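# Put phone on comic book, laptop on its stand

## Task

Get the phone resting flat with every part of it on the comic book, and get the closed laptop sitting on the laptop stand with its top side facing up and one of its long edges pressed against the stand's lips; when finished, the robot must be in contact with neither object.

## Robot and tools

Robot: two arms, left_arm and right_arm, each with a two-finger gripper, plus two fixed head cameras, cam_head_left and cam_head_right (both 896x504). A camera stand sits behind the arms. Loose objects may get a brief push from outside now and then.

Frame: the scene frame has its origin at table-top height, midway between the nominal arm bases; +x points out over the table, +z up, and left_arm is on the +y side (arm names do not match image sides). Measured bases: left_arm at (+0.031, +0.243, 0) m, quat_wxyz (+1.000, 0, 0, +0.014); right_arm at (-0.029, -0.309, 0) m, quat_wxyz (+1.000, 0, 0, +0.003). Reported hand positions and orientations can be wrong by a few centimetres, worse at long reach. Gripper fingers point along the gripper's +z and close along its y; end_effector_position is the point between the pads, roughly 1 cm short of the fingertips.

Command rows: every moving argument is made of rows of 14 numbers, each in [-1, 1]: dx, dy, dz, rx, ry, rz, opening for left_arm, then the same seven for right_arm, always all 14 even if one arm idles. dx..rz are offsets (not poses) from that arm's Hand target as it stood when the action or move began, along scene-frame axes; the arm rotates about its Hand target position. Scale: 1.0 = 0.6 m of translation or 180 degrees of rotation; rx, ry, rz form a single rotation vector. A translation longer than 1.0 may be shortened along its direction. Opening is absolute, not an offset: +1 fully open (0.094 m), -1 closed. Sending 0 for an arm's six pose numbers re-commands its current Hand target; a 0 opening is a real half-open command, so repeat the present opening to leave a gripper alone.

execute_actions(actions, cameras): actions is a list of actions; each action is a list of up to 15 rows, one per 1/30 s step, a short list holding its last row. All rows in one action count from the same start pose, and each new action starts from the then-current Hand target, so repeating an offset moves further. Images come only when actions is [] or cameras names them (["all"], a list of names, or [] for none).

move(target, speed, blend, opening_speed, grip_force, blocking, cameras): target is one 14-number row, or a list of up to 15 rows that all count from the same starting Hand targets. Paths are straight and end together, last 0.5 s to 10 s, and do not avoid obstacles or the other arm. speed is m/s, 0.002 to 4.3, default 0.25 (rotation up to twice that in rad/s), one value or one per target. blend in m rounds corners in a list; 0 stops at each. opening_speed is per second on the -1..+1 scale, at least 0.2; use it for slow closing on fragile parts. grip_force is newtons per pad, 10 to 50, one or one per arm; it persists, and low forces close slowly. blocking=false returns after about 0.5 s while the move runs. The result adds a move: line such as done, off_target, moving, held or fault, plus limits (paced = pose clipped, held = steps withheld). Done means within 10 mm and 2 degrees; neither done nor off_target tells you about contact.

wait(seconds 0 to 10): lets time pass holding commands. stop(): brakes a running move. zoom_image(camera, region [x0,y0,x1,y1], at most 504x504 px): closer look at the latest image of cam_head_left or cam_head_right. finished_scene(scene 1 or 2): ends the scene irreversibly; call it only when the goal holds stably.

Results: end_effector_position (m) and end_effector_quat_wxyz in the scene frame; Hand target is the last commanded pose after clipping (orientation is clipped to within 40 degrees of the measured one each step). Grippers often rest a few cm short of targets from friction or load; resend the missing distance as an offset. grip_measured uses the opening scale and reads up to about 2.5 mm wide when empty; on a hard part under full squeeze it reads up to about 3 mm (0.064) below the part width. grip_effort_nm is averaged gripper motor effort, negative closing; it is not pad force. Joint velocities may show within noise or be omitted. Joint torques include gravity and have offsets; numbers 3 and 4 wrap at ±28 N m. Tool commands shows current commands. Motor temperatures are reported; MOTOR HOT appears at 85 °C, and 100 °C causes an OVER-TEMPERATURE FAULT where that arm goes limp for 30 to 60 s or more. Joint ranges (rad): waist -2.880..2.880, shoulder 0.000..3.142, elbow 0.000..3.019 (straight 2.964), wrist pitch -1.693..1.571, wrist yaw -1.571..1.571, wrist roll -2.094..2.094.

Cautions: nothing may leave the table or be left off it. Avoid drops, releasing moving items, fast impacts and strong pressing; faster moves and targets deeper past a contact hit harder. Any contact or squeeze between the two arms, including one gripper closing on the other, can fail the scene. An arm blocked by something keeps pushing until commanded back past its gripper. Steer paths around an arm's own base, and beware large arm swings when the wrist is near the waist axis. Holding loads, stretching out or pushing into unreachable poses heats motors. The scene keeps running while you think.

Each tool is called after ">>>" in YAML: its name, and indented under it one key for each argument.

## Session

Scene 1 is done. I'll look at scene 2.

>>> execute_actions:
  actions: []

Scene clock: 0.00 s.
left_arm: end_effector_position=(+0.5763, +0.0326, +0.2204) grip_measured=+1.000 grip_effort_nm=n/a end_effector_quat_wxyz=(+0.373, -0.189, +0.872, +0.255) | right_arm: end_effector_position=(+0.2774, -0.6662, +0.2410) grip_measured=+1.000 grip_effort_nm=n/a end_effector_quat_wxyz=(+0.133, +0.606, +0.784, +0.005)
Joint positions: left_arm=[-0.635 1.765 1.519 -1.122 -0.923 -0.933 0.094] | right_arm=[-0.891 1.406 1.314 -1.221 -0.069 0.44 0.094]
Joint velocities: within noise
Joint torques (N m): no reading
Motor temperatures (°C): left_arm=[22 26 31 24 27 23 26] | right_arm=[26 34 37 25 25 23 26]
Heat: left arm: hottest elbow 31 °C; right arm: hottest elbow 37 °C.
Hand target: left_arm +0.5824, +0.0285, +0.2385; +0.386, -0.198, +0.868, +0.242 | right_arm +0.2821, -0.6719, +0.2485; +0.142, +0.605, +0.783, +0.003
Tool commands: left_gripper/opening=+1.0 right_gripper/opening=+1.0

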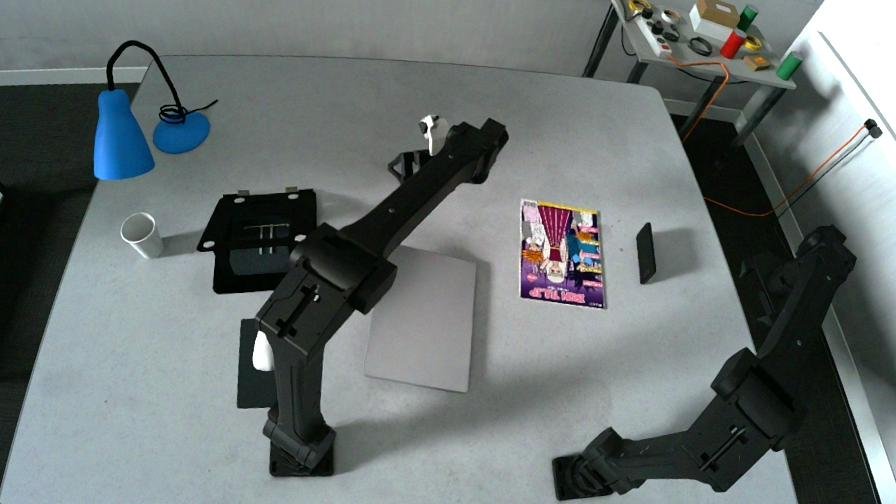

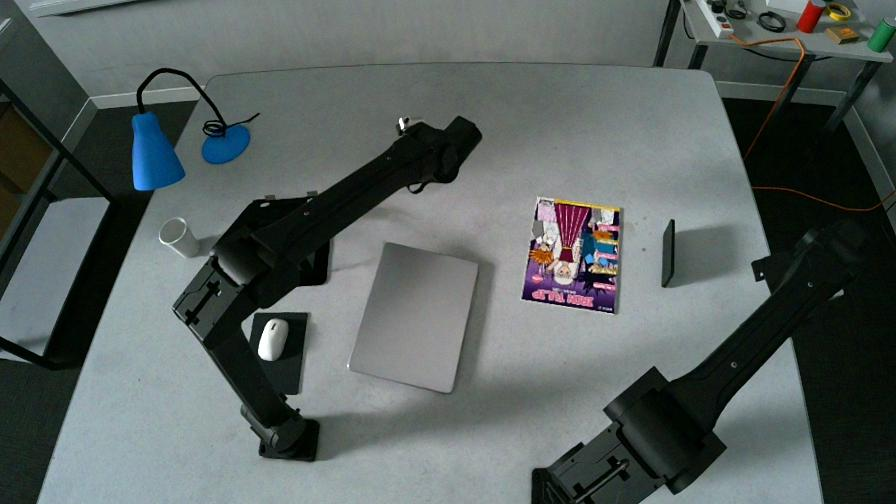

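>>> zoom_image:
  camera: "cam_head_left"
  region: [500, 180, 700, 320]

>>> zoom_image:
  camera: "cam_head_right"
  region: [510, 180, 710, 320]

>>> zoom_image:
  camera: "cam_head_left"
  region: [180, 160, 340, 300]

Scaled by 2.520.

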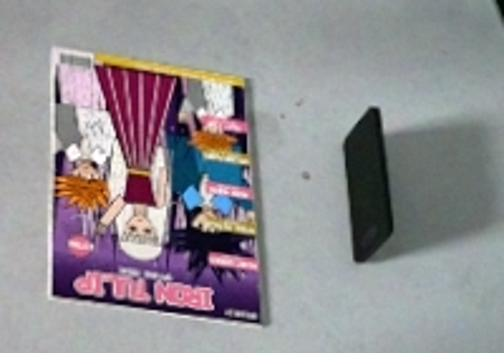

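Scaled by 2.520.

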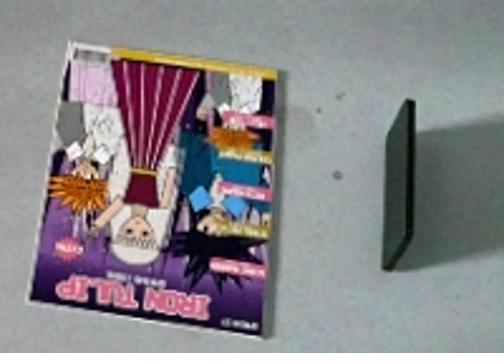

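Scaled by 3.150.

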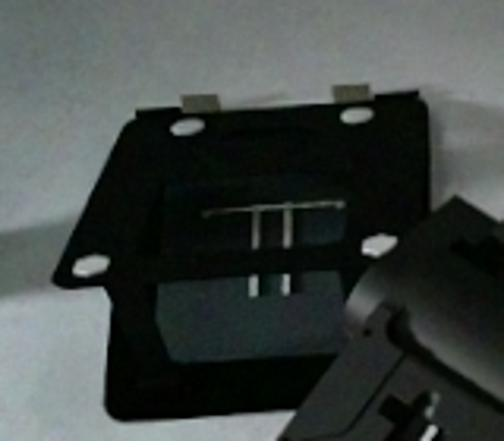

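>>> move:
  target:
    - [-0.2, 0.143, 0.05, -0.255, 0.078, -0.141, 1.0, 0.16, 0.146, 0.0, 0.002, 0.048, 0.189, 1.0]
    - [-0.412, 0.286, -0.12, -0.509, 0.1555, -0.282, 1.0, 0.327, 0.292, -0.081, 0.004, 0.0963, 0.378, 1.0]
  speed: 0.3
  blend: 0.05
  cameras: ["cam_head_left","cam_head_right"]

>>> zoom_image:
  camera: "cam_head_left"
  region: [540, 160, 740, 300]

Scene clock: 71.67 s.
left_arm: end_effector_position=(+0.3260, +0.1933, +0.1616) grip_measured=+1.000 grip_effort_nm=0.02 end_effector_quat_wxyz=(-0.007, -0.002, +0.829, -0.560) | right_arm: end_effector_position=(+0.4602, -0.4940, +0.1934) grip_measured=+1.000 grip_effort_nm=-0.01 end_effector_quat_wxyz=(-0.008, +0.068, +0.998, +0.003)
Joint positions: left_arm=[0.334 1.501 0.849 -1.654 1.044 0.792 0.094] | right_arm=[-0.366 1.729 1.592 -1.45 -0.002 -0.225 0.094]
Joint torques (N m): left_arm=[-1.08 -9.88 9.96 -1.11 0.3 0.19] | right_arm=[1.14 -17.32 12.93 -0.24 0.08 0.08]
Motor temperatures (°C): left_arm=[22 30 37 24 27 23 26] | right_arm=[26 35 45 25 24 23 25]
Heat: left arm: hottest elbow 37 °C; right arm: hottest elbow 45 °C.
Hand target: left_arm +0.3351, +0.2001, +0.1665; +0.000, -0.001, +0.829, -0.559 | right_arm +0.4782, -0.4967, +0.1997; -0.001, +0.060, +0.998, +0.000
Off the commanded pose: left_arm 0.012 m, 1 deg | right_arm 0.019 m, 1 deg.
move: off_target (left_arm, right_arm)

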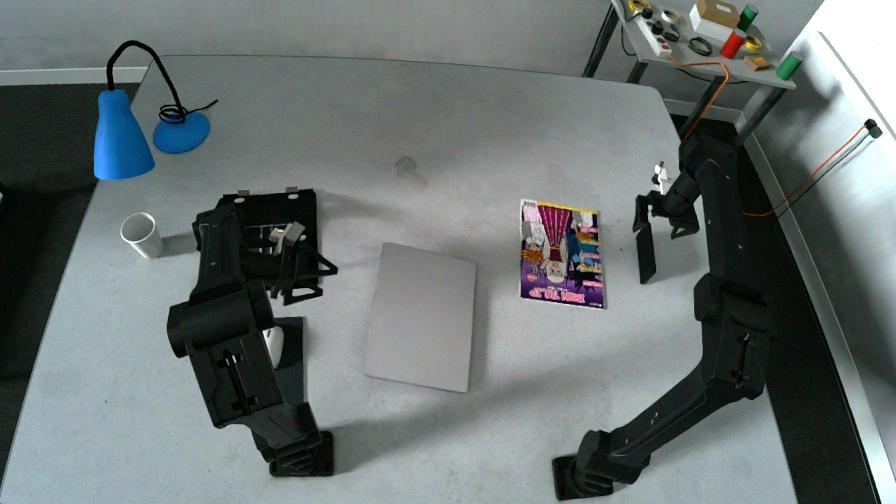

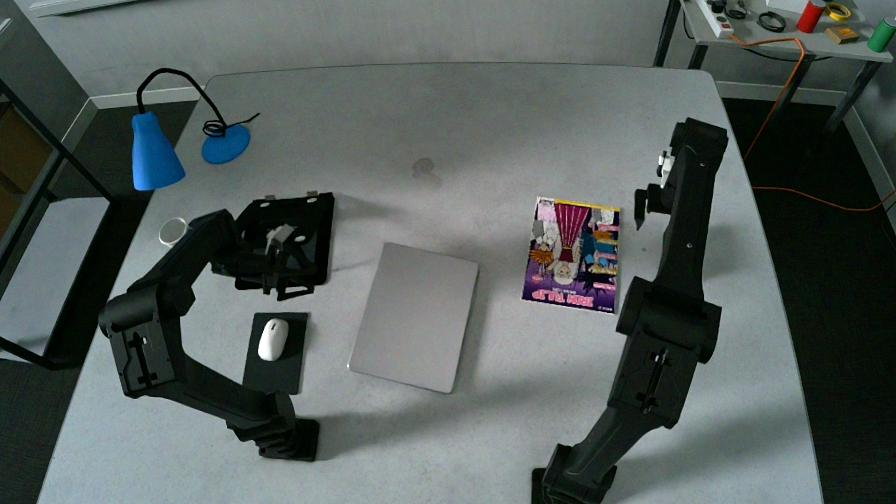

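Scaled by 2.520.

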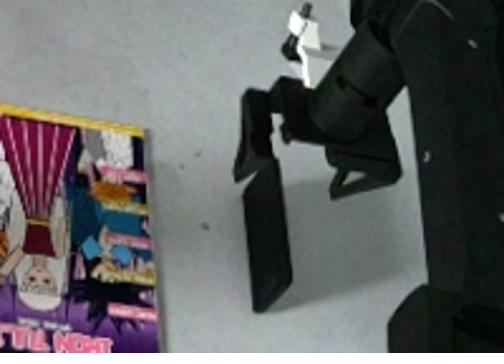

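>>> move:
  target: [-0.033, -0.042, -0.1, 0, 0, 0.111, 1.0, 0.058, -0.052, -0.105, 0, 0, 0, 1.0]
  speed: 0.15
  cameras: ["cam_head_left","cam_head_right"]

>>> zoom_image:
  camera: "cam_head_left"
  region: [540, 160, 740, 300]

>>> zoom_image:
  camera: "cam_head_right"
  region: [560, 160, 760, 300]

Scene clock: 93.87 s.
left_arm: end_effector_position=(+0.3176, +0.1785, +0.1054) grip_measured=+1.000 grip_effort_nm=0.02 end_effector_quat_wxyz=(+0.095, -0.150, +0.815, -0.552) | right_arm: end_effector_position=(+0.4940, -0.5133, +0.1336) grip_measured=+1.000 grip_effort_nm=-0.01 end_effector_quat_wxyz=(-0.017, +0.058, +0.998, +0.006)
Joint positions: left_arm=[0.334 1.278 0.498 -0.819 1.188 0.018 0.094] | right_arm=[-0.377 1.872 1.632 -1.367 -0.001 -0.255 0.094]
Joint torques (N m): left_arm=[-2.14 -8.64 6.41 0.73 0.48 0] | right_arm=[-0.21 -19.43 12.57 0.4 0.08 0.08]
Motor temperatures (°C): left_arm=[22 28 36 24 27 23 26] | right_arm=[26 36 52 25 24 23 25]
Heat: left arm: hottest elbow 36 °C; right arm: hottest elbow 52 °C.
Hand target: left_arm +0.3154, +0.1749, +0.1065; +0.097, -0.144, +0.817, -0.550 | right_arm +0.5130, -0.5280, +0.1369; +0.000, +0.060, +0.998, +0.000
Off the commanded pose: left_arm 0.004 m, 1 deg | right_arm 0.024 m, 2 deg.
move: off_target (right_arm)

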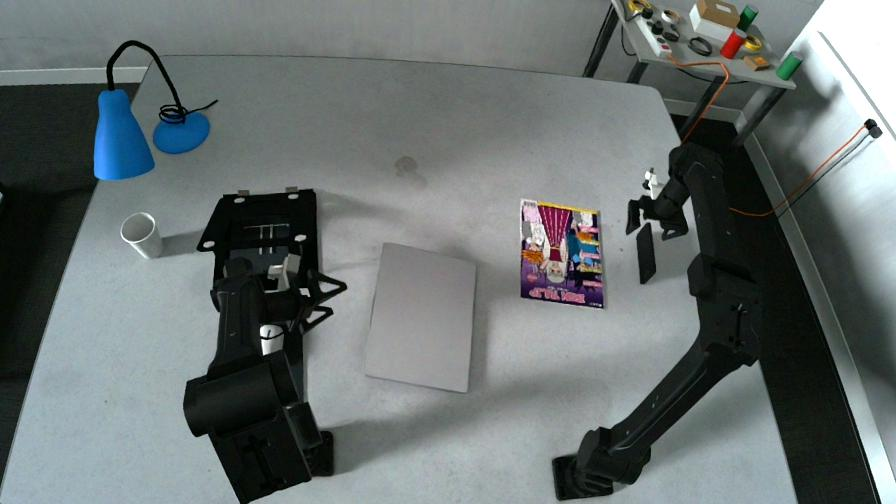

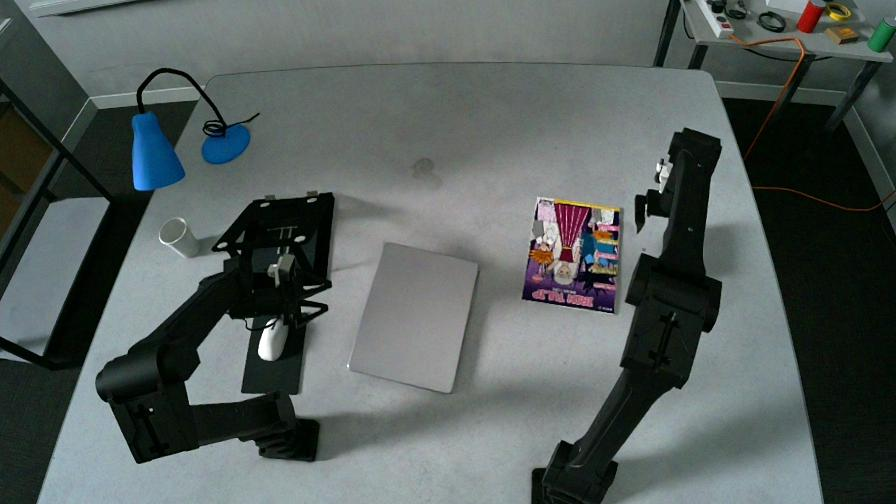

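Scaled by 2.520.

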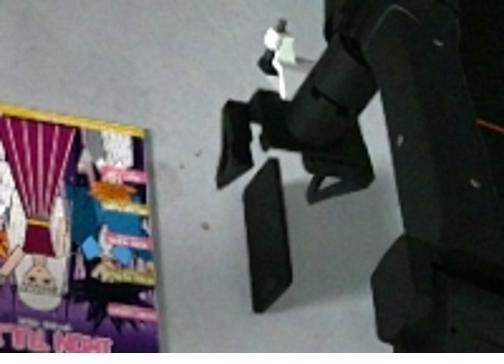

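Scaled by 2.520.

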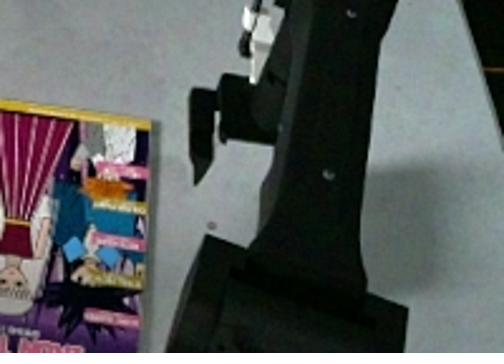

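>>> move:
  target: [0, 0, 0, 0, 0, 0, 1.0, 0.0, -0.056, -0.05, 0, 0, 0, 1.0]
  speed: 0.12
  cameras: ["cam_head_left"]

>>> zoom_image:
  camera: "cam_head_left"
  region: [540, 160, 740, 300]

Scene clock: 101.90 s.
left_arm: end_effector_position=(+0.3176, +0.1785, +0.1054) grip_measured=+1.000 grip_effort_nm=0.02 end_effector_quat_wxyz=(+0.095, -0.150, +0.815, -0.552) | right_arm: end_effector_position=(+0.4936, -0.5488, +0.1032) grip_measured=+1.000 grip_effort_nm=-0.01 end_effector_quat_wxyz=(-0.018, +0.061, +0.998, +0.007)
Joint positions: left_arm=[0.334 1.278 0.498 -0.819 1.188 0.017 0.094] | right_arm=[-0.434 1.929 1.637 -1.316 0 -0.306 0.094]
Joint torques (N m): left_arm=[-2.2 -8.47 6.61 0.66 0.47 -0.02] | right_arm=[0.15 -20.48 12.59 0.42 0.05 0.09]
Heat: left arm: hottest elbow 36 °C; right arm: hottest elbow 51 °C.
Hand target: left_arm +0.3154, +0.1749, +0.1065; +0.097, -0.144, +0.817, -0.550 | right_arm +0.5130, -0.5616, +0.1068; +0.000, +0.060, +0.998, +0.000
Off the commanded pose: left_arm 0.004 m, 1 deg | right_arm 0.023 m, 2 deg.
move: off_target (right_arm)
Images, in order (width x height): cam_head_left 896x504.

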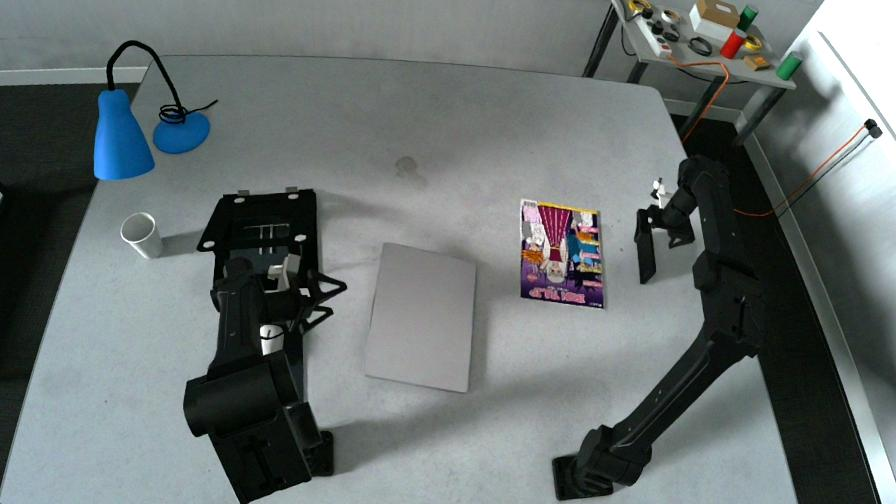

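Scaled by 2.520.

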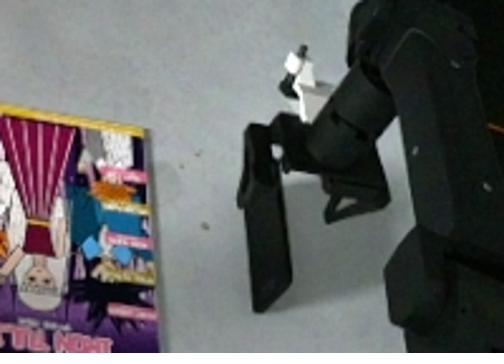

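>>> move:
  target: [0, 0, 0, 0, 0, 0, 1.0, 0.0, -0.008, -0.075, 0, 0, 0, 1.0]
  speed: 0.12
  cameras: ["cam_head_left"]

>>> zoom_image:
  camera: "cam_head_left"
  region: [540, 160, 740, 300]

Scene clock: 105.67 s.
left_arm: end_effector_position=(+0.3176, +0.1785, +0.1054) grip_measured=+1.000 grip_effort_nm=0.01 end_effector_quat_wxyz=(+0.095, -0.150, +0.815, -0.552) | right_arm: end_effector_position=(+0.5130, -0.5597, +0.0797) grip_measured=+1.000 grip_effort_nm=-0.01 end_effector_quat_wxyz=(+0.008, +0.059, +0.998, -0.003)
Joint positions: left_arm=[0.334 1.278 0.498 -0.819 1.188 0.017 0.094] | right_arm=[-0.437 1.971 1.637 -1.22 0 -0.314 0.094]
Joint torques (N m): left_arm=[-1.9 -8.82 6.39 0.9 0.5 0.02] | right_arm=[-0.15 -20.95 8.61 0.57 0.02 0.08]
Heat: left arm: hottest elbow 35 °C; right arm: hottest elbow 52 °C.
Hand target: left_arm +0.3154, +0.1749, +0.1065; +0.097, -0.144, +0.817, -0.550 | right_arm +0.5130, -0.5664, +0.0619; +0.000, +0.060, +0.998, +0.000
Off the commanded pose: left_arm 0.004 m, 1 deg | right_arm 0.019 m, 1 deg.
move: off_target (right_arm)
Images, in order (width x height): cam_head_left 896x504.

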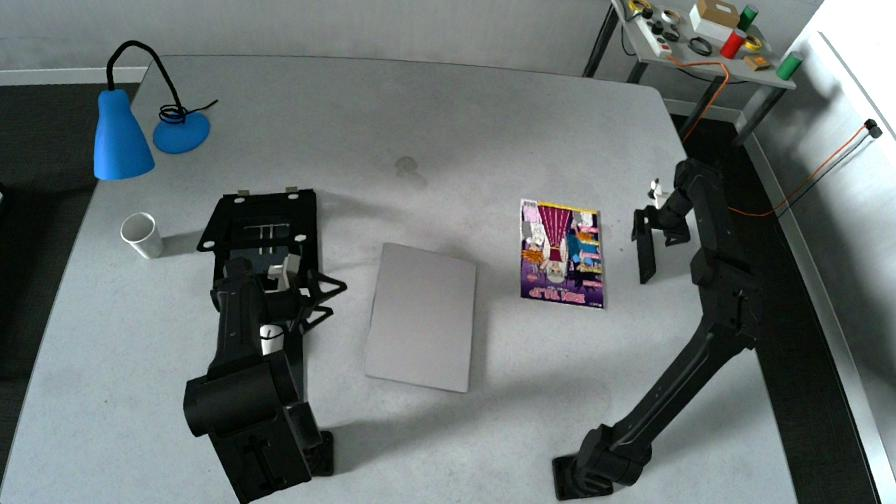

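Scaled by 2.520.

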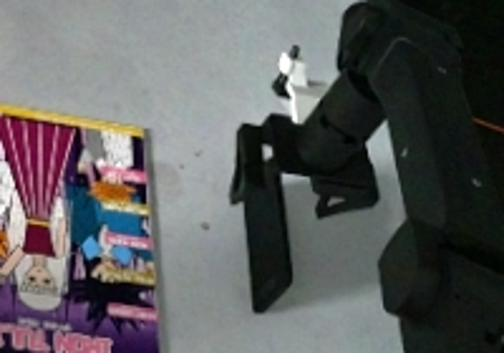

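>>> move:
  target:
    - [0, 0, 0, 0, 0, 0, 1.0, -0.02, 0.0, -0.04, 0, 0, 0, 1.0]
    - [0, 0, 0, 0, 0, 0, 1.0, -0.02, 0.0, -0.04, 0, 0, 0, -0.9]
  speed: 0.1
  opening_speed: 0.7
  cameras: ["cam_head_left"]

>>> zoom_image:
  camera: "cam_head_left"
  region: [540, 160, 740, 300]

Scene clock: 114.60 s.
left_arm: end_effector_position=(+0.3176, +0.1785, +0.1054) grip_measured=+1.000 grip_effort_nm=0.02 end_effector_quat_wxyz=(+0.095, -0.150, +0.815, -0.552) | right_arm: end_effector_position=(+0.5080, -0.5616, +0.0604) grip_measured=-0.842 grip_effort_nm=-0.94 end_effector_quat_wxyz=(+0.015, +0.057, +0.998, -0.006)
Joint positions: left_arm=[0.334 1.278 0.498 -0.819 1.188 0.017 0.094] | right_arm=[-0.444 1.971 1.582 -1.151 0 -0.324 0.007]
Joint torques (N m): left_arm=[-2.37 -8.7 6.38 0.73 0.53 0.01] | right_arm=[-0.32 -20.84 7.19 0.59 0.02 0.09]
Heat: left arm: hottest elbow 35 °C; right arm: hottest elbow 51 °C.
Hand target: left_arm +0.3154, +0.1749, +0.1065; +0.097, -0.144, +0.817, -0.550 | right_arm +0.5012, -0.5663, +0.0379; +0.000, +0.060, +0.998, +0.000
Off the commanded pose: left_arm 0.004 m, 1 deg | right_arm 0.024 m, 2 deg.
move: off_target (right_arm); target 2's new opening was sent with right_arm's hand 0.024 m and 2 deg from that target
Images, in order (width x height): cam_head_left 896x504.

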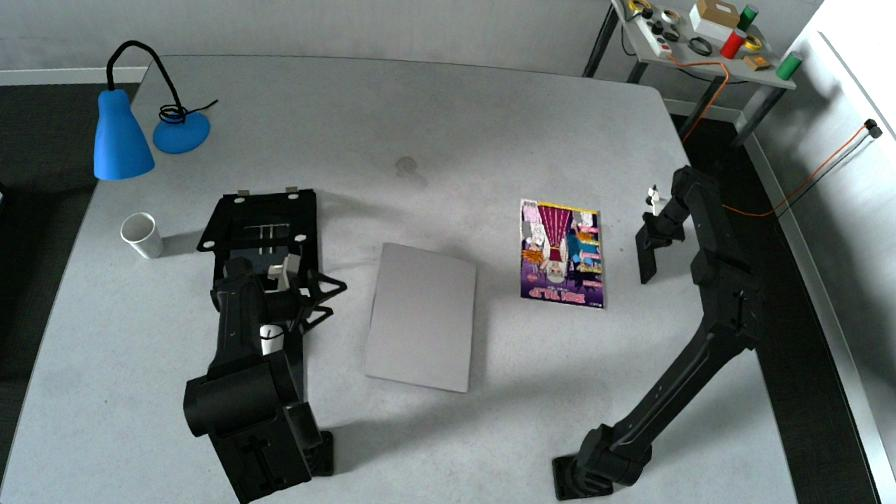

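Scaled by 2.520.

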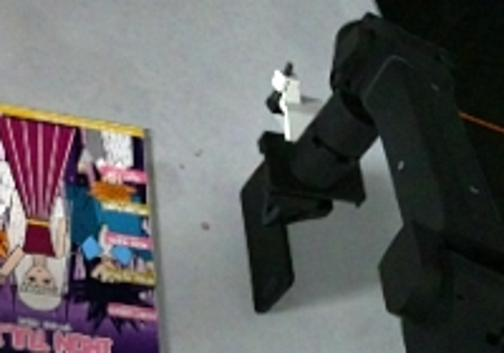

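>>> move:
  target:
    - [0, 0, 0, 0, 0, 0, 1.0, 0.01, 0.02, 0.14, 0.03, -0.01, -0.01, -0.9]
    - [0, 0, 0, 0, 0, 0, 1.0, 0.023, 0.315, 0.153, 0.3076, -0.1026, -0.1172, -0.9]
  speed: 0.2
  blend: 0.04
  cameras: ["cam_head_left","cam_head_right"]

>>> zoom_image:
  camera: "cam_head_left"
  region: [480, 160, 680, 320]

Scene clock: 143.67 s.
left_arm: end_effector_position=(+0.3176, +0.1785, +0.1054) grip_measured=+1.000 grip_effort_nm=0.01 end_effector_quat_wxyz=(+0.095, -0.150, +0.815, -0.552) | right_arm: end_effector_position=(+0.5146, -0.3842, +0.1169) grip_measured=-0.845 grip_effort_nm=-1.03 end_effector_quat_wxyz=(+0.115, +0.235, +0.845, +0.466)
Joint positions: left_arm=[0.334 1.278 0.498 -0.819 1.188 0.017 0.094] | right_arm=[-0.41 1.803 1.252 -0.852 -0.992 0.229 0.007]
Joint torques (N m): left_arm=[-2.37 -9.17 6.38 0.73 0.5 -0.01] | right_arm=[1.26 -22.18 6.98 0.76 -0.78 0.16]
Motor temperatures (°C): left_arm=[22 27 34 24 27 23 26] | right_arm=[26 40 46 25 24 23 27]
Heat: left arm: hottest elbow 34 °C; right arm: hottest elbow 46 °C.
Hand target: left_arm +0.3154, +0.1749, +0.1065; +0.097, -0.144, +0.817, -0.550 | right_arm +0.5148, -0.3774, +0.1296; +0.125, +0.226, +0.845, +0.468
Off the commanded pose: left_arm 0.004 m, 1 deg | right_arm 0.015 m, 2 deg.
move: off_target (right_arm)

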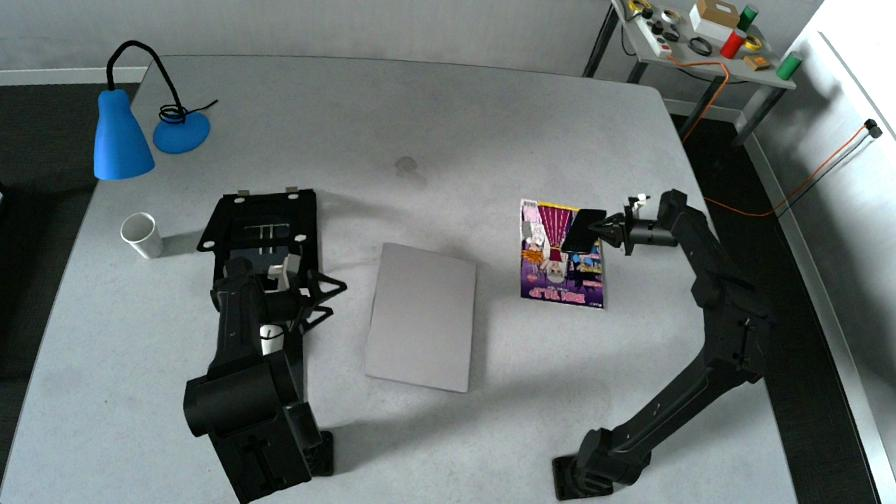

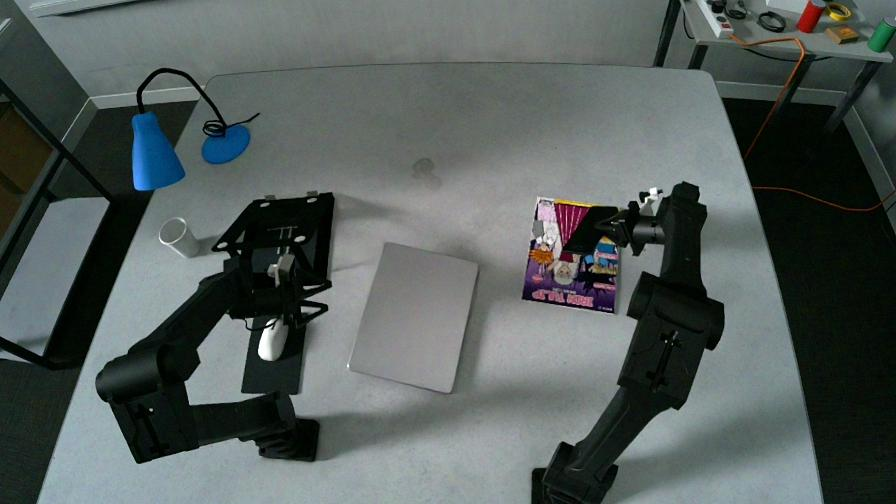

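Scaled by 2.520.

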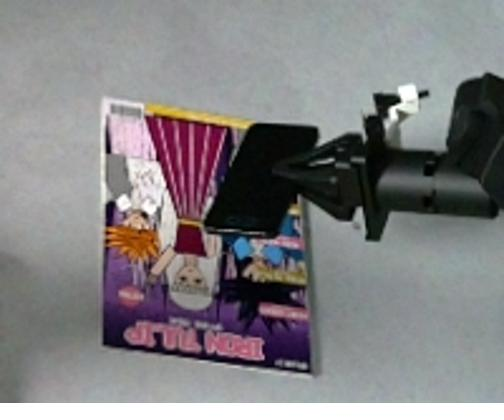

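>>> move:
  target:
    - [0, 0, 0, 0, 0, 0, 1.0, 0.0, 0.053, 0.0, 0, 0, 0, -0.9]
    - [0, 0, 0, 0, 0, 0, 1.0, 0.0, 0.053, -0.145, 0, 0, 0, -0.9]
  speed: 0.12
  blend: 0.01
  cameras: ["cam_head_left","cam_head_right"]

>>> zoom_image:
  camera: "cam_head_left"
  region: [480, 160, 680, 320]

Scene clock: 149.57 s.
left_arm: end_effector_position=(+0.3176, +0.1785, +0.1054) grip_measured=+1.000 grip_effort_nm=0.02 end_effector_quat_wxyz=(+0.095, -0.150, +0.815, -0.552) | right_arm: end_effector_position=(+0.5140, -0.3484, +0.0479) grip_measured=-0.845 grip_effort_nm=-1.04 end_effector_quat_wxyz=(+0.128, +0.225, +0.847, +0.465)
Joint positions: left_arm=[0.334 1.278 0.498 -0.819 1.188 0.017 0.094] | right_arm=[-0.345 1.867 1.115 -0.53 -0.979 0.334 0.007]
Joint torques (N m): left_arm=[-2.61 -9.29 6.32 0.8 0.5 0] | right_arm=[0.79 -18.9 6.79 1.07 -0.69 0.21]
Heat: left arm: hottest elbow 34 °C; right arm: hottest elbow 46 °C.
Hand target: left_arm +0.3154, +0.1749, +0.1065; +0.097, -0.144, +0.817, -0.550 | right_arm +0.5148, -0.3456, +0.0427; +0.125, +0.226, +0.845, +0.468
Off the commanded pose: left_arm 0.004 m, 1 deg | right_arm 0.006 m, 1 deg.
move: done

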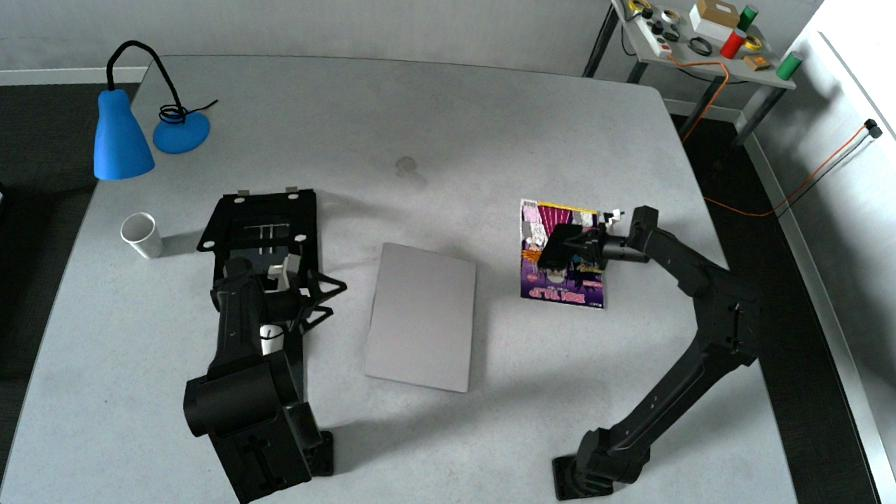

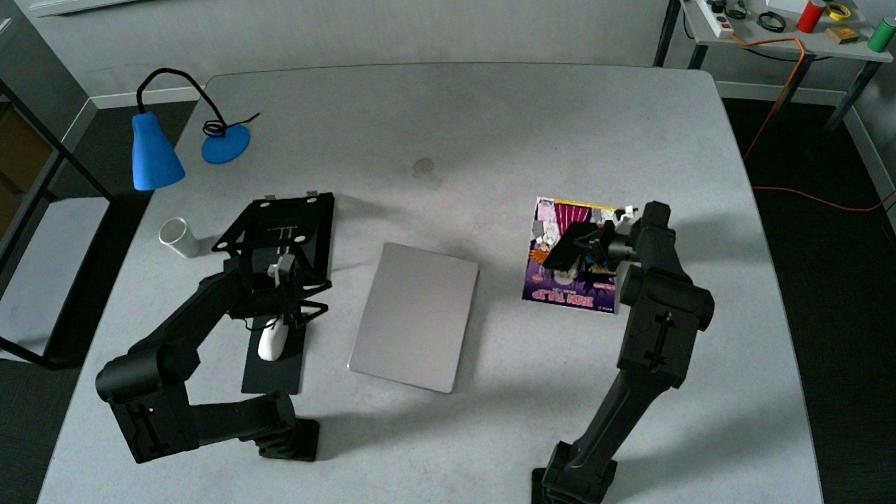

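Scaled by 2.520.

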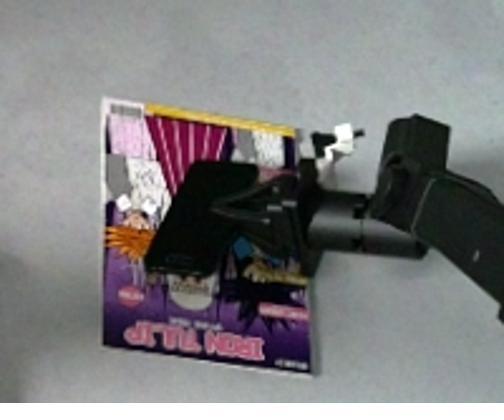

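>>> move:
  target:
    - [0, 0, 0, 0, 0, 0, 1.0, 0.0, 0.0, -0.028, 0, 0, 0, -0.9]
    - [0, 0, 0, 0, 0, 0, 1.0, 0.0, 0.0, -0.028, 0, 0, 0, -0.6]
  speed: 0.06
  opening_speed: 0.6
  cameras: ["cam_head_left"]

>>> zoom_image:
  camera: "cam_head_left"
  region: [480, 160, 680, 320]

Scene clock: 155.43 s.
left_arm: end_effector_position=(+0.3176, +0.1785, +0.1054) grip_measured=+1.000 grip_effort_nm=0.02 end_effector_quat_wxyz=(+0.095, -0.150, +0.815, -0.552) | right_arm: end_effector_position=(+0.5191, -0.3498, +0.0434) grip_measured=-0.602 grip_effort_nm=0.06 end_effector_quat_wxyz=(+0.139, +0.219, +0.846, +0.466)
Joint positions: left_arm=[0.334 1.278 0.498 -0.819 1.188 0.017 0.094] | right_arm=[-0.345 1.881 1.115 -0.49 -0.983 0.336 0.019]
Joint torques (N m): left_arm=[-2.32 -9.05 6.5 0.81 0.46 -0.01] | right_arm=[0.79 -17.49 5.9 1.1 -0.54 0.16]
Heat: left arm: hottest elbow 34 °C; right arm: hottest elbow 45 °C.
Hand target: left_arm +0.3154, +0.1749, +0.1065; +0.097, -0.144, +0.817, -0.550 | right_arm +0.5148, -0.3456, +0.0259; +0.125, +0.226, +0.845, +0.468
Off the commanded pose: left_arm 0.004 m, 1 deg | right_arm 0.018 m, 2 deg.
move: off_target (right_arm); target 2's new opening was sent with right_arm's hand 0.019 m and 2 deg from that target
Images, in order (width x height): cam_head_left 896x504.

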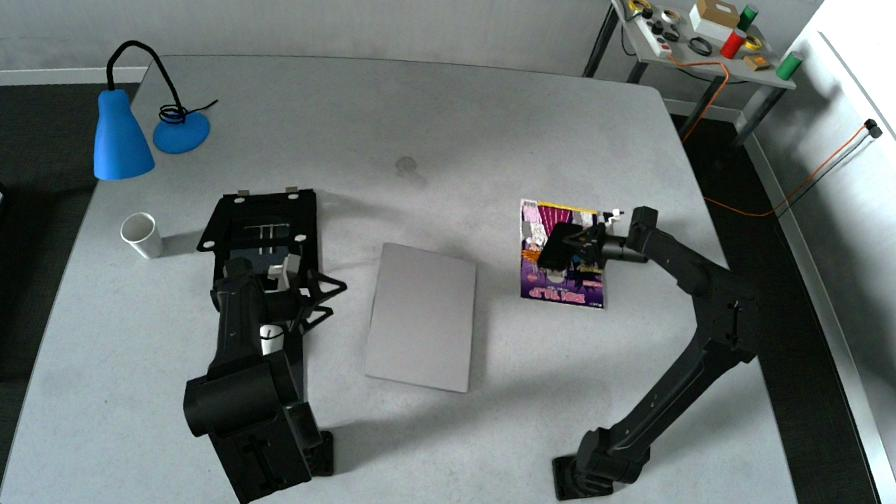

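Scaled by 2.520.

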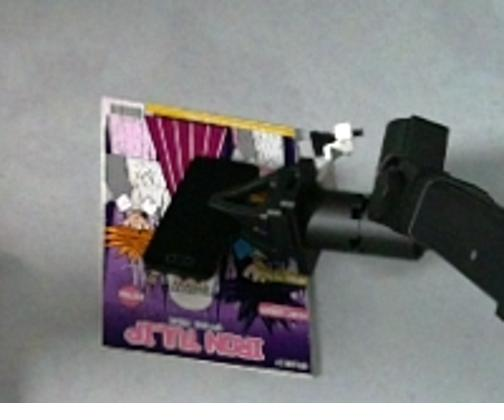

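>>> move:
  target: [0, 0, 0, 0, 0, 0, 1.0, -0.06, -0.09, 0.015, 0, 0, 0, -0.6]
  speed: 0.06
  cameras: ["cam_head_left"]

>>> zoom_image:
  camera: "cam_head_left"
  region: [480, 160, 680, 320]

Scene clock: 160.60 s.
left_arm: end_effector_position=(+0.3176, +0.1785, +0.1054) grip_measured=+1.000 grip_effort_nm=0.01 end_effector_quat_wxyz=(+0.095, -0.150, +0.815, -0.552) | right_arm: end_effector_position=(+0.4814, -0.3955, +0.0398) grip_measured=-0.601 grip_effort_nm=0.06 end_effector_quat_wxyz=(+0.130, +0.221, +0.846, +0.467)
Joint positions: left_arm=[0.334 1.278 0.498 -0.819 1.188 0.017 0.094] | right_arm=[-0.46 1.881 1.115 -0.691 -1.008 0.119 0.019]
Joint torques (N m): left_arm=[-2.26 -9 6.39 0.9 0.45 0.04] | right_arm=[-0.15 -18.49 6.57 -0.03 -0.57 0.02]
Heat: left arm: hottest elbow 34 °C; right arm: hottest elbow 45 °C.
Hand target: left_arm +0.3154, +0.1749, +0.1065; +0.097, -0.144, +0.817, -0.550 | right_arm +0.4789, -0.3996, +0.0349; +0.125, +0.226, +0.845, +0.468
Off the commanded pose: left_arm 0.004 m, 1 deg | right_arm 0.007 m, 1 deg.
move: done
Images, in order (width x height): cam_head_left 896x504.

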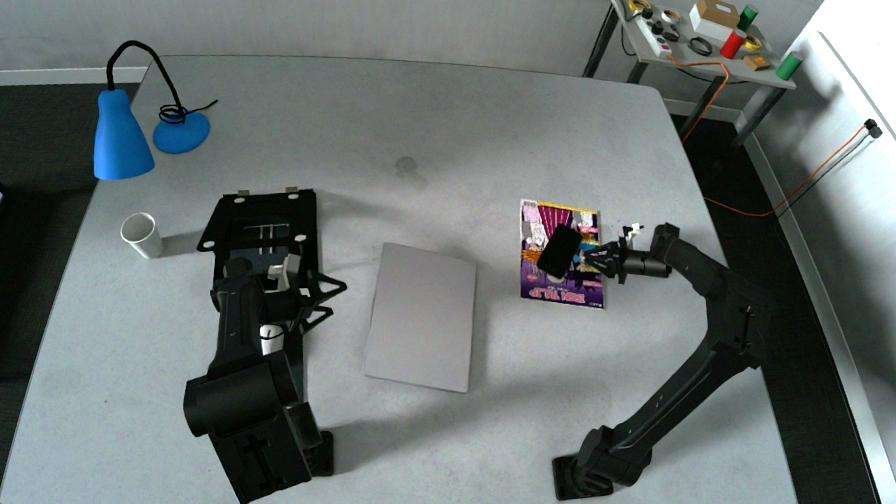

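Scaled by 2.520.

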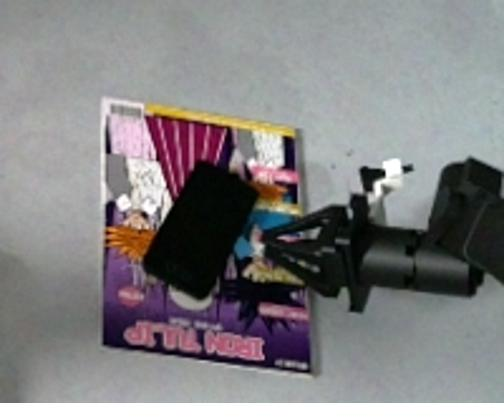

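>>> move:
  target:
    - [0, 0, 0, 0, 0, 0, 1.0, -0.05, -0.1, 0.12, -0.03, 0.01, 0.02, -0.9]
    - [0, 0, -0.09, 0, 0, 0, 1.0, -0.257, 0.433, 0.2, -0.3145, 0.084, 0.152, -0.9]
  speed: 0.25
  blend: 0.03
  cameras: ["cam_head_left","cam_head_right"]

Scene clock: 171.10 s.
left_arm: end_effector_position=(+0.3188, +0.1790, +0.0570) grip_measured=+1.000 grip_effort_nm=0.02 end_effector_quat_wxyz=(+0.105, -0.143, +0.816, -0.550) | right_arm: end_effector_position=(+0.3087, -0.1502, +0.1439) grip_measured=-0.899 grip_effort_nm=-0.08 end_effector_quat_wxyz=(-0.009, +0.000, +1.000, -0.003)
Joint positions: left_arm=[0.334 1.432 0.444 -0.582 1.188 0.016 0.094] | right_arm=[0.435 1.379 1.05 -1.261 -0.002 0.44 0.005]
Joint torques (N m): left_arm=[-2.26 -7.53 5 0.64 0.49 -0.01] | right_arm=[1.08 -10.75 12.27 -0.2 0.12 0.24]
Heat: left arm: hottest elbow 34 °C; right arm: hottest elbow 45 °C.
Hand target: left_arm +0.3153, +0.1749, +0.0525; +0.097, -0.144, +0.817, -0.550 | right_arm +0.3247, -0.1398, +0.1550; +0.000, +0.000, +1.000, +0.000
Off the commanded pose: left_arm 0.007 m, 1 deg | right_arm 0.022 m, 1 deg.
move: off_target (right_arm)

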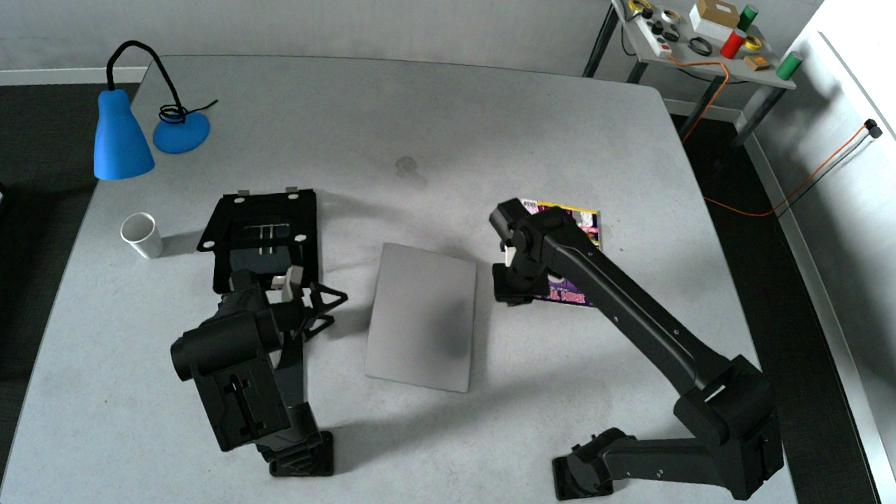

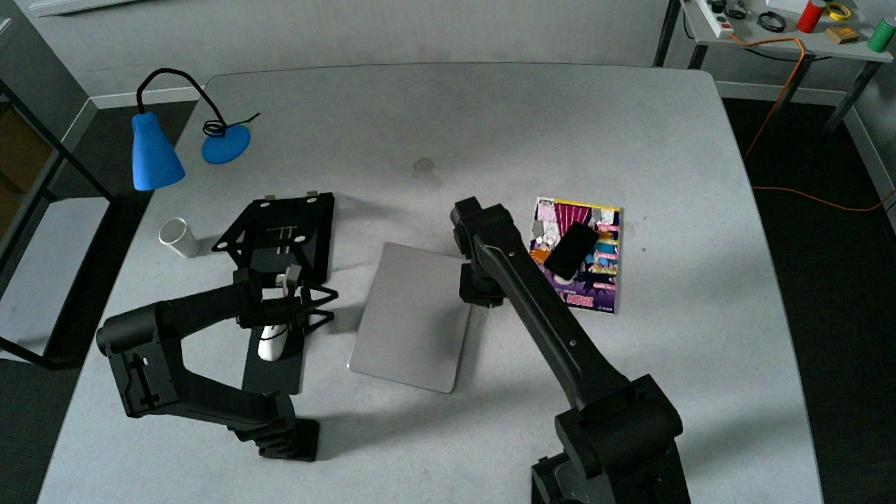

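>>> move:
  target:
    - [0, 0, -0.014, 0, 0, 0, 1.0, 0.01, 0.0, -0.22, 0, 0, 0, -0.9]
    - [0, -0.02, -0.014, 0, 0, 0, 1.0, 0.01, 0.04, -0.235, 0, 0, 0, -0.9]
  speed: 0.15
  blend: 0.01
  cameras: ["cam_head_left","cam_head_right"]

>>> zoom_image:
  camera: "cam_head_left"
  region: [280, 230, 540, 410]

>>> zoom_image:
  camera: "cam_head_right"
  region: [280, 230, 540, 410]

Scene clock: 178.40 s.
left_arm: end_effector_position=(+0.3226, +0.1702, +0.0485) grip_measured=+1.000 grip_effort_nm=0.02 end_effector_quat_wxyz=(+0.106, -0.147, +0.813, -0.553) | right_arm: end_effector_position=(+0.3296, -0.1200, +0.0220) grip_measured=-0.899 grip_effort_nm=-0.08 end_effector_quat_wxyz=(+0.003, +0.000, +1.000, +0.002)
Joint positions: left_arm=[0.298 1.453 0.415 -0.427 1.195 -0.104 0.094] | right_arm=[0.482 1.607 0.939 -0.895 -0.001 0.487 0.005]
Joint torques (N m): left_arm=[-3.02 -8.82 3.77 0.96 0.13 0.02] | right_arm=[1.14 -13.22 7.21 0.55 0.09 0.26]
Heat: left arm: hottest elbow 34 °C; right arm: hottest elbow 45 °C.
Hand target: left_arm +0.3154, +0.1629, +0.0441; +0.097, -0.144, +0.817, -0.550 | right_arm +0.3306, -0.1158, +0.0139; +0.000, +0.000, +1.000, +0.000
Off the commanded pose: left_arm 0.011 m, 1 deg | right_arm 0.009 m, 0 deg.
move: off_target (left_arm)

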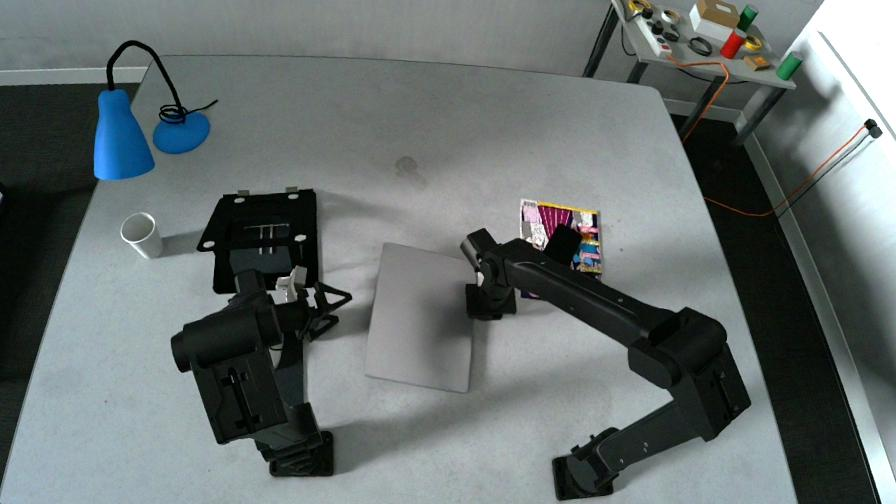

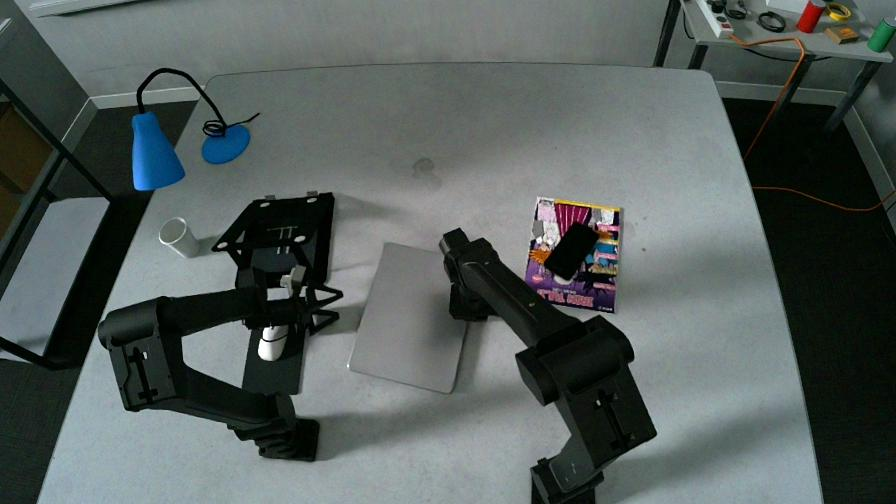

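Scaled by 1.938.

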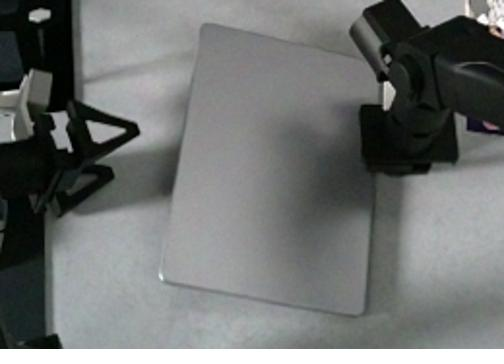

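Scaled by 1.938.

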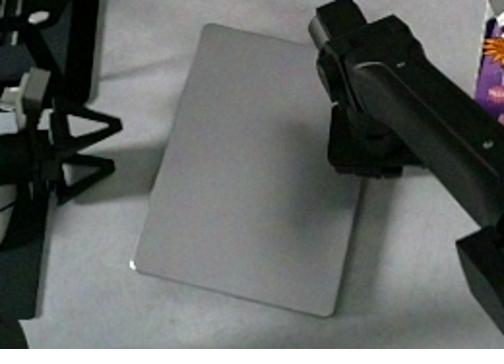

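>>> move:
  target: [0.0, -0.17, 0.0, 0, 0, 0, 1.0, 0, 0, 0, 0, 0, 0, -0.9]
  speed: 0.07
  cameras: ["cam_head_left"]

>>> zoom_image:
  camera: "cam_head_left"
  region: [280, 230, 540, 410]

Scene clock: 185.87 s.
left_arm: end_effector_position=(+0.3230, +0.0649, +0.0509) grip_measured=+1.000 grip_effort_nm=0.02 end_effector_quat_wxyz=(+0.108, -0.142, +0.815, -0.552) | right_arm: end_effector_position=(+0.3296, -0.1200, +0.0220) grip_measured=-0.899 grip_effort_nm=-0.08 end_effector_quat_wxyz=(+0.003, +0.000, +1.000, +0.002)
Joint positions: left_arm=[-0.14 1.418 0.246 0.462 0.971 -0.933 0.094] | right_arm=[0.482 1.607 0.939 -0.895 -0.001 0.487 0.005]
Joint torques (N m): left_arm=[-2.43 -6.36 4.15 1.74 0.08 -0.02] | right_arm=[1.08 -13.04 7.24 0.54 0.09 0.23]
Heat: left arm: hottest elbow 33 °C; right arm: hottest elbow 45 °C.
Hand target: left_arm +0.3153, +0.0609, +0.0441; +0.097, -0.144, +0.817, -0.550 | right_arm +0.3306, -0.1158, +0.0139; +0.000, +0.000, +1.000, +0.000
Off the commanded pose: left_arm 0.011 m, 1 deg | right_arm 0.009 m, 0 deg.
move: off_target (left_arm)
Images, in order (width x height): cam_head_left 896x504.

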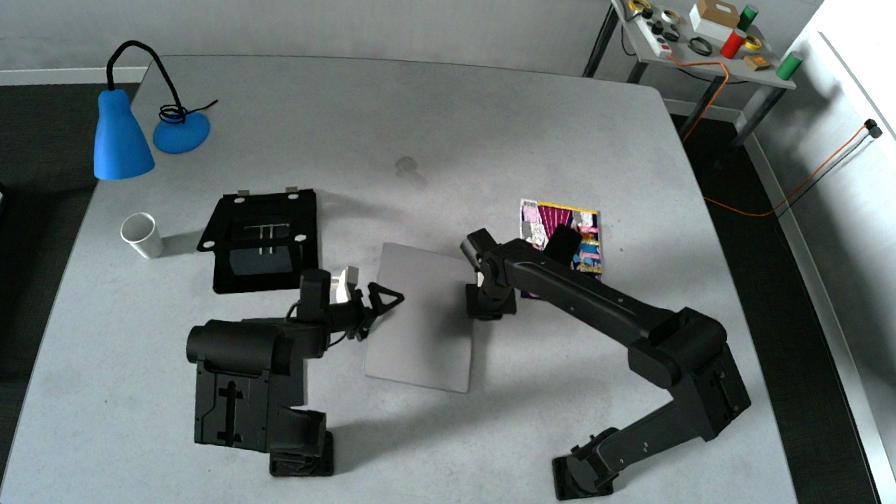

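Scaled by 1.938.

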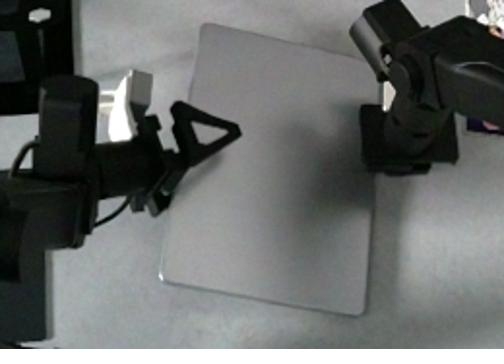

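>>> move:
  target:
    - [0.0, -0.022, 0.0, 0, 0, 0, 1.0, 0, 0, 0, 0, 0, 0, -0.9]
    - [0.0, -0.022, 0.005, 0, 0, 0, -0.9, 0, 0, 0, 0, 0, 0, -0.9]
  speed: 0.07
  opening_speed: 0.7
  cameras: ["cam_head_left"]

>>> zoom_image:
  camera: "cam_head_left"
  region: [280, 230, 540, 410]

Scene clock: 193.20 s.
left_arm: end_effector_position=(+0.3213, +0.0515, +0.0488) grip_measured=+0.276 grip_effort_nm=-1.01 end_effector_quat_wxyz=(+0.108, -0.144, +0.816, -0.549) | right_arm: end_effector_position=(+0.3296, -0.1200, +0.0220) grip_measured=-0.899 grip_effort_nm=-0.08 end_effector_quat_wxyz=(+0.003, +0.000, +1.000, +0.002)
Joint positions: left_arm=[-0.2 1.434 0.24 0.528 0.921 -0.992 0.06] | right_arm=[0.482 1.607 0.939 -0.895 -0.001 0.487 0.005]
Joint torques (N m): left_arm=[-2.32 -7.24 4.51 1.72 0.36 -0.08] | right_arm=[1.2 -13.04 7.23 0.54 0.09 0.23]
Heat: left arm: hottest elbow 33 °C; right arm: hottest elbow 45 °C.
Hand target: left_arm +0.3153, +0.0477, +0.0470; +0.097, -0.144, +0.817, -0.550 | right_arm +0.3306, -0.1158, +0.0139; +0.000, +0.000, +1.000, +0.000
Off the commanded pose: left_arm 0.007 m, 1 deg | right_arm 0.009 m, 0 deg.
move: done
Images, in order (width x height): cam_head_left 896x504.

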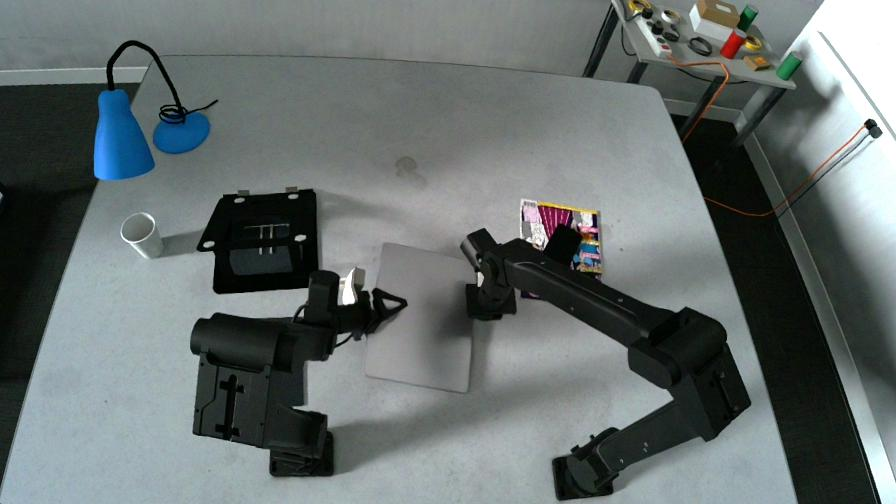

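Scaled by 1.938.

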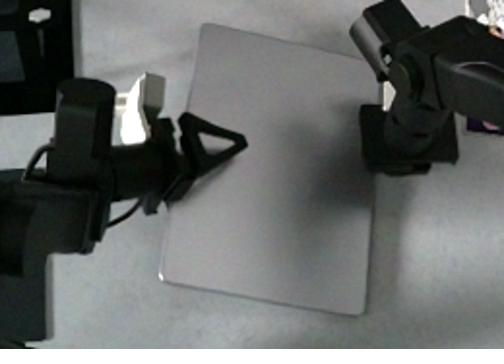

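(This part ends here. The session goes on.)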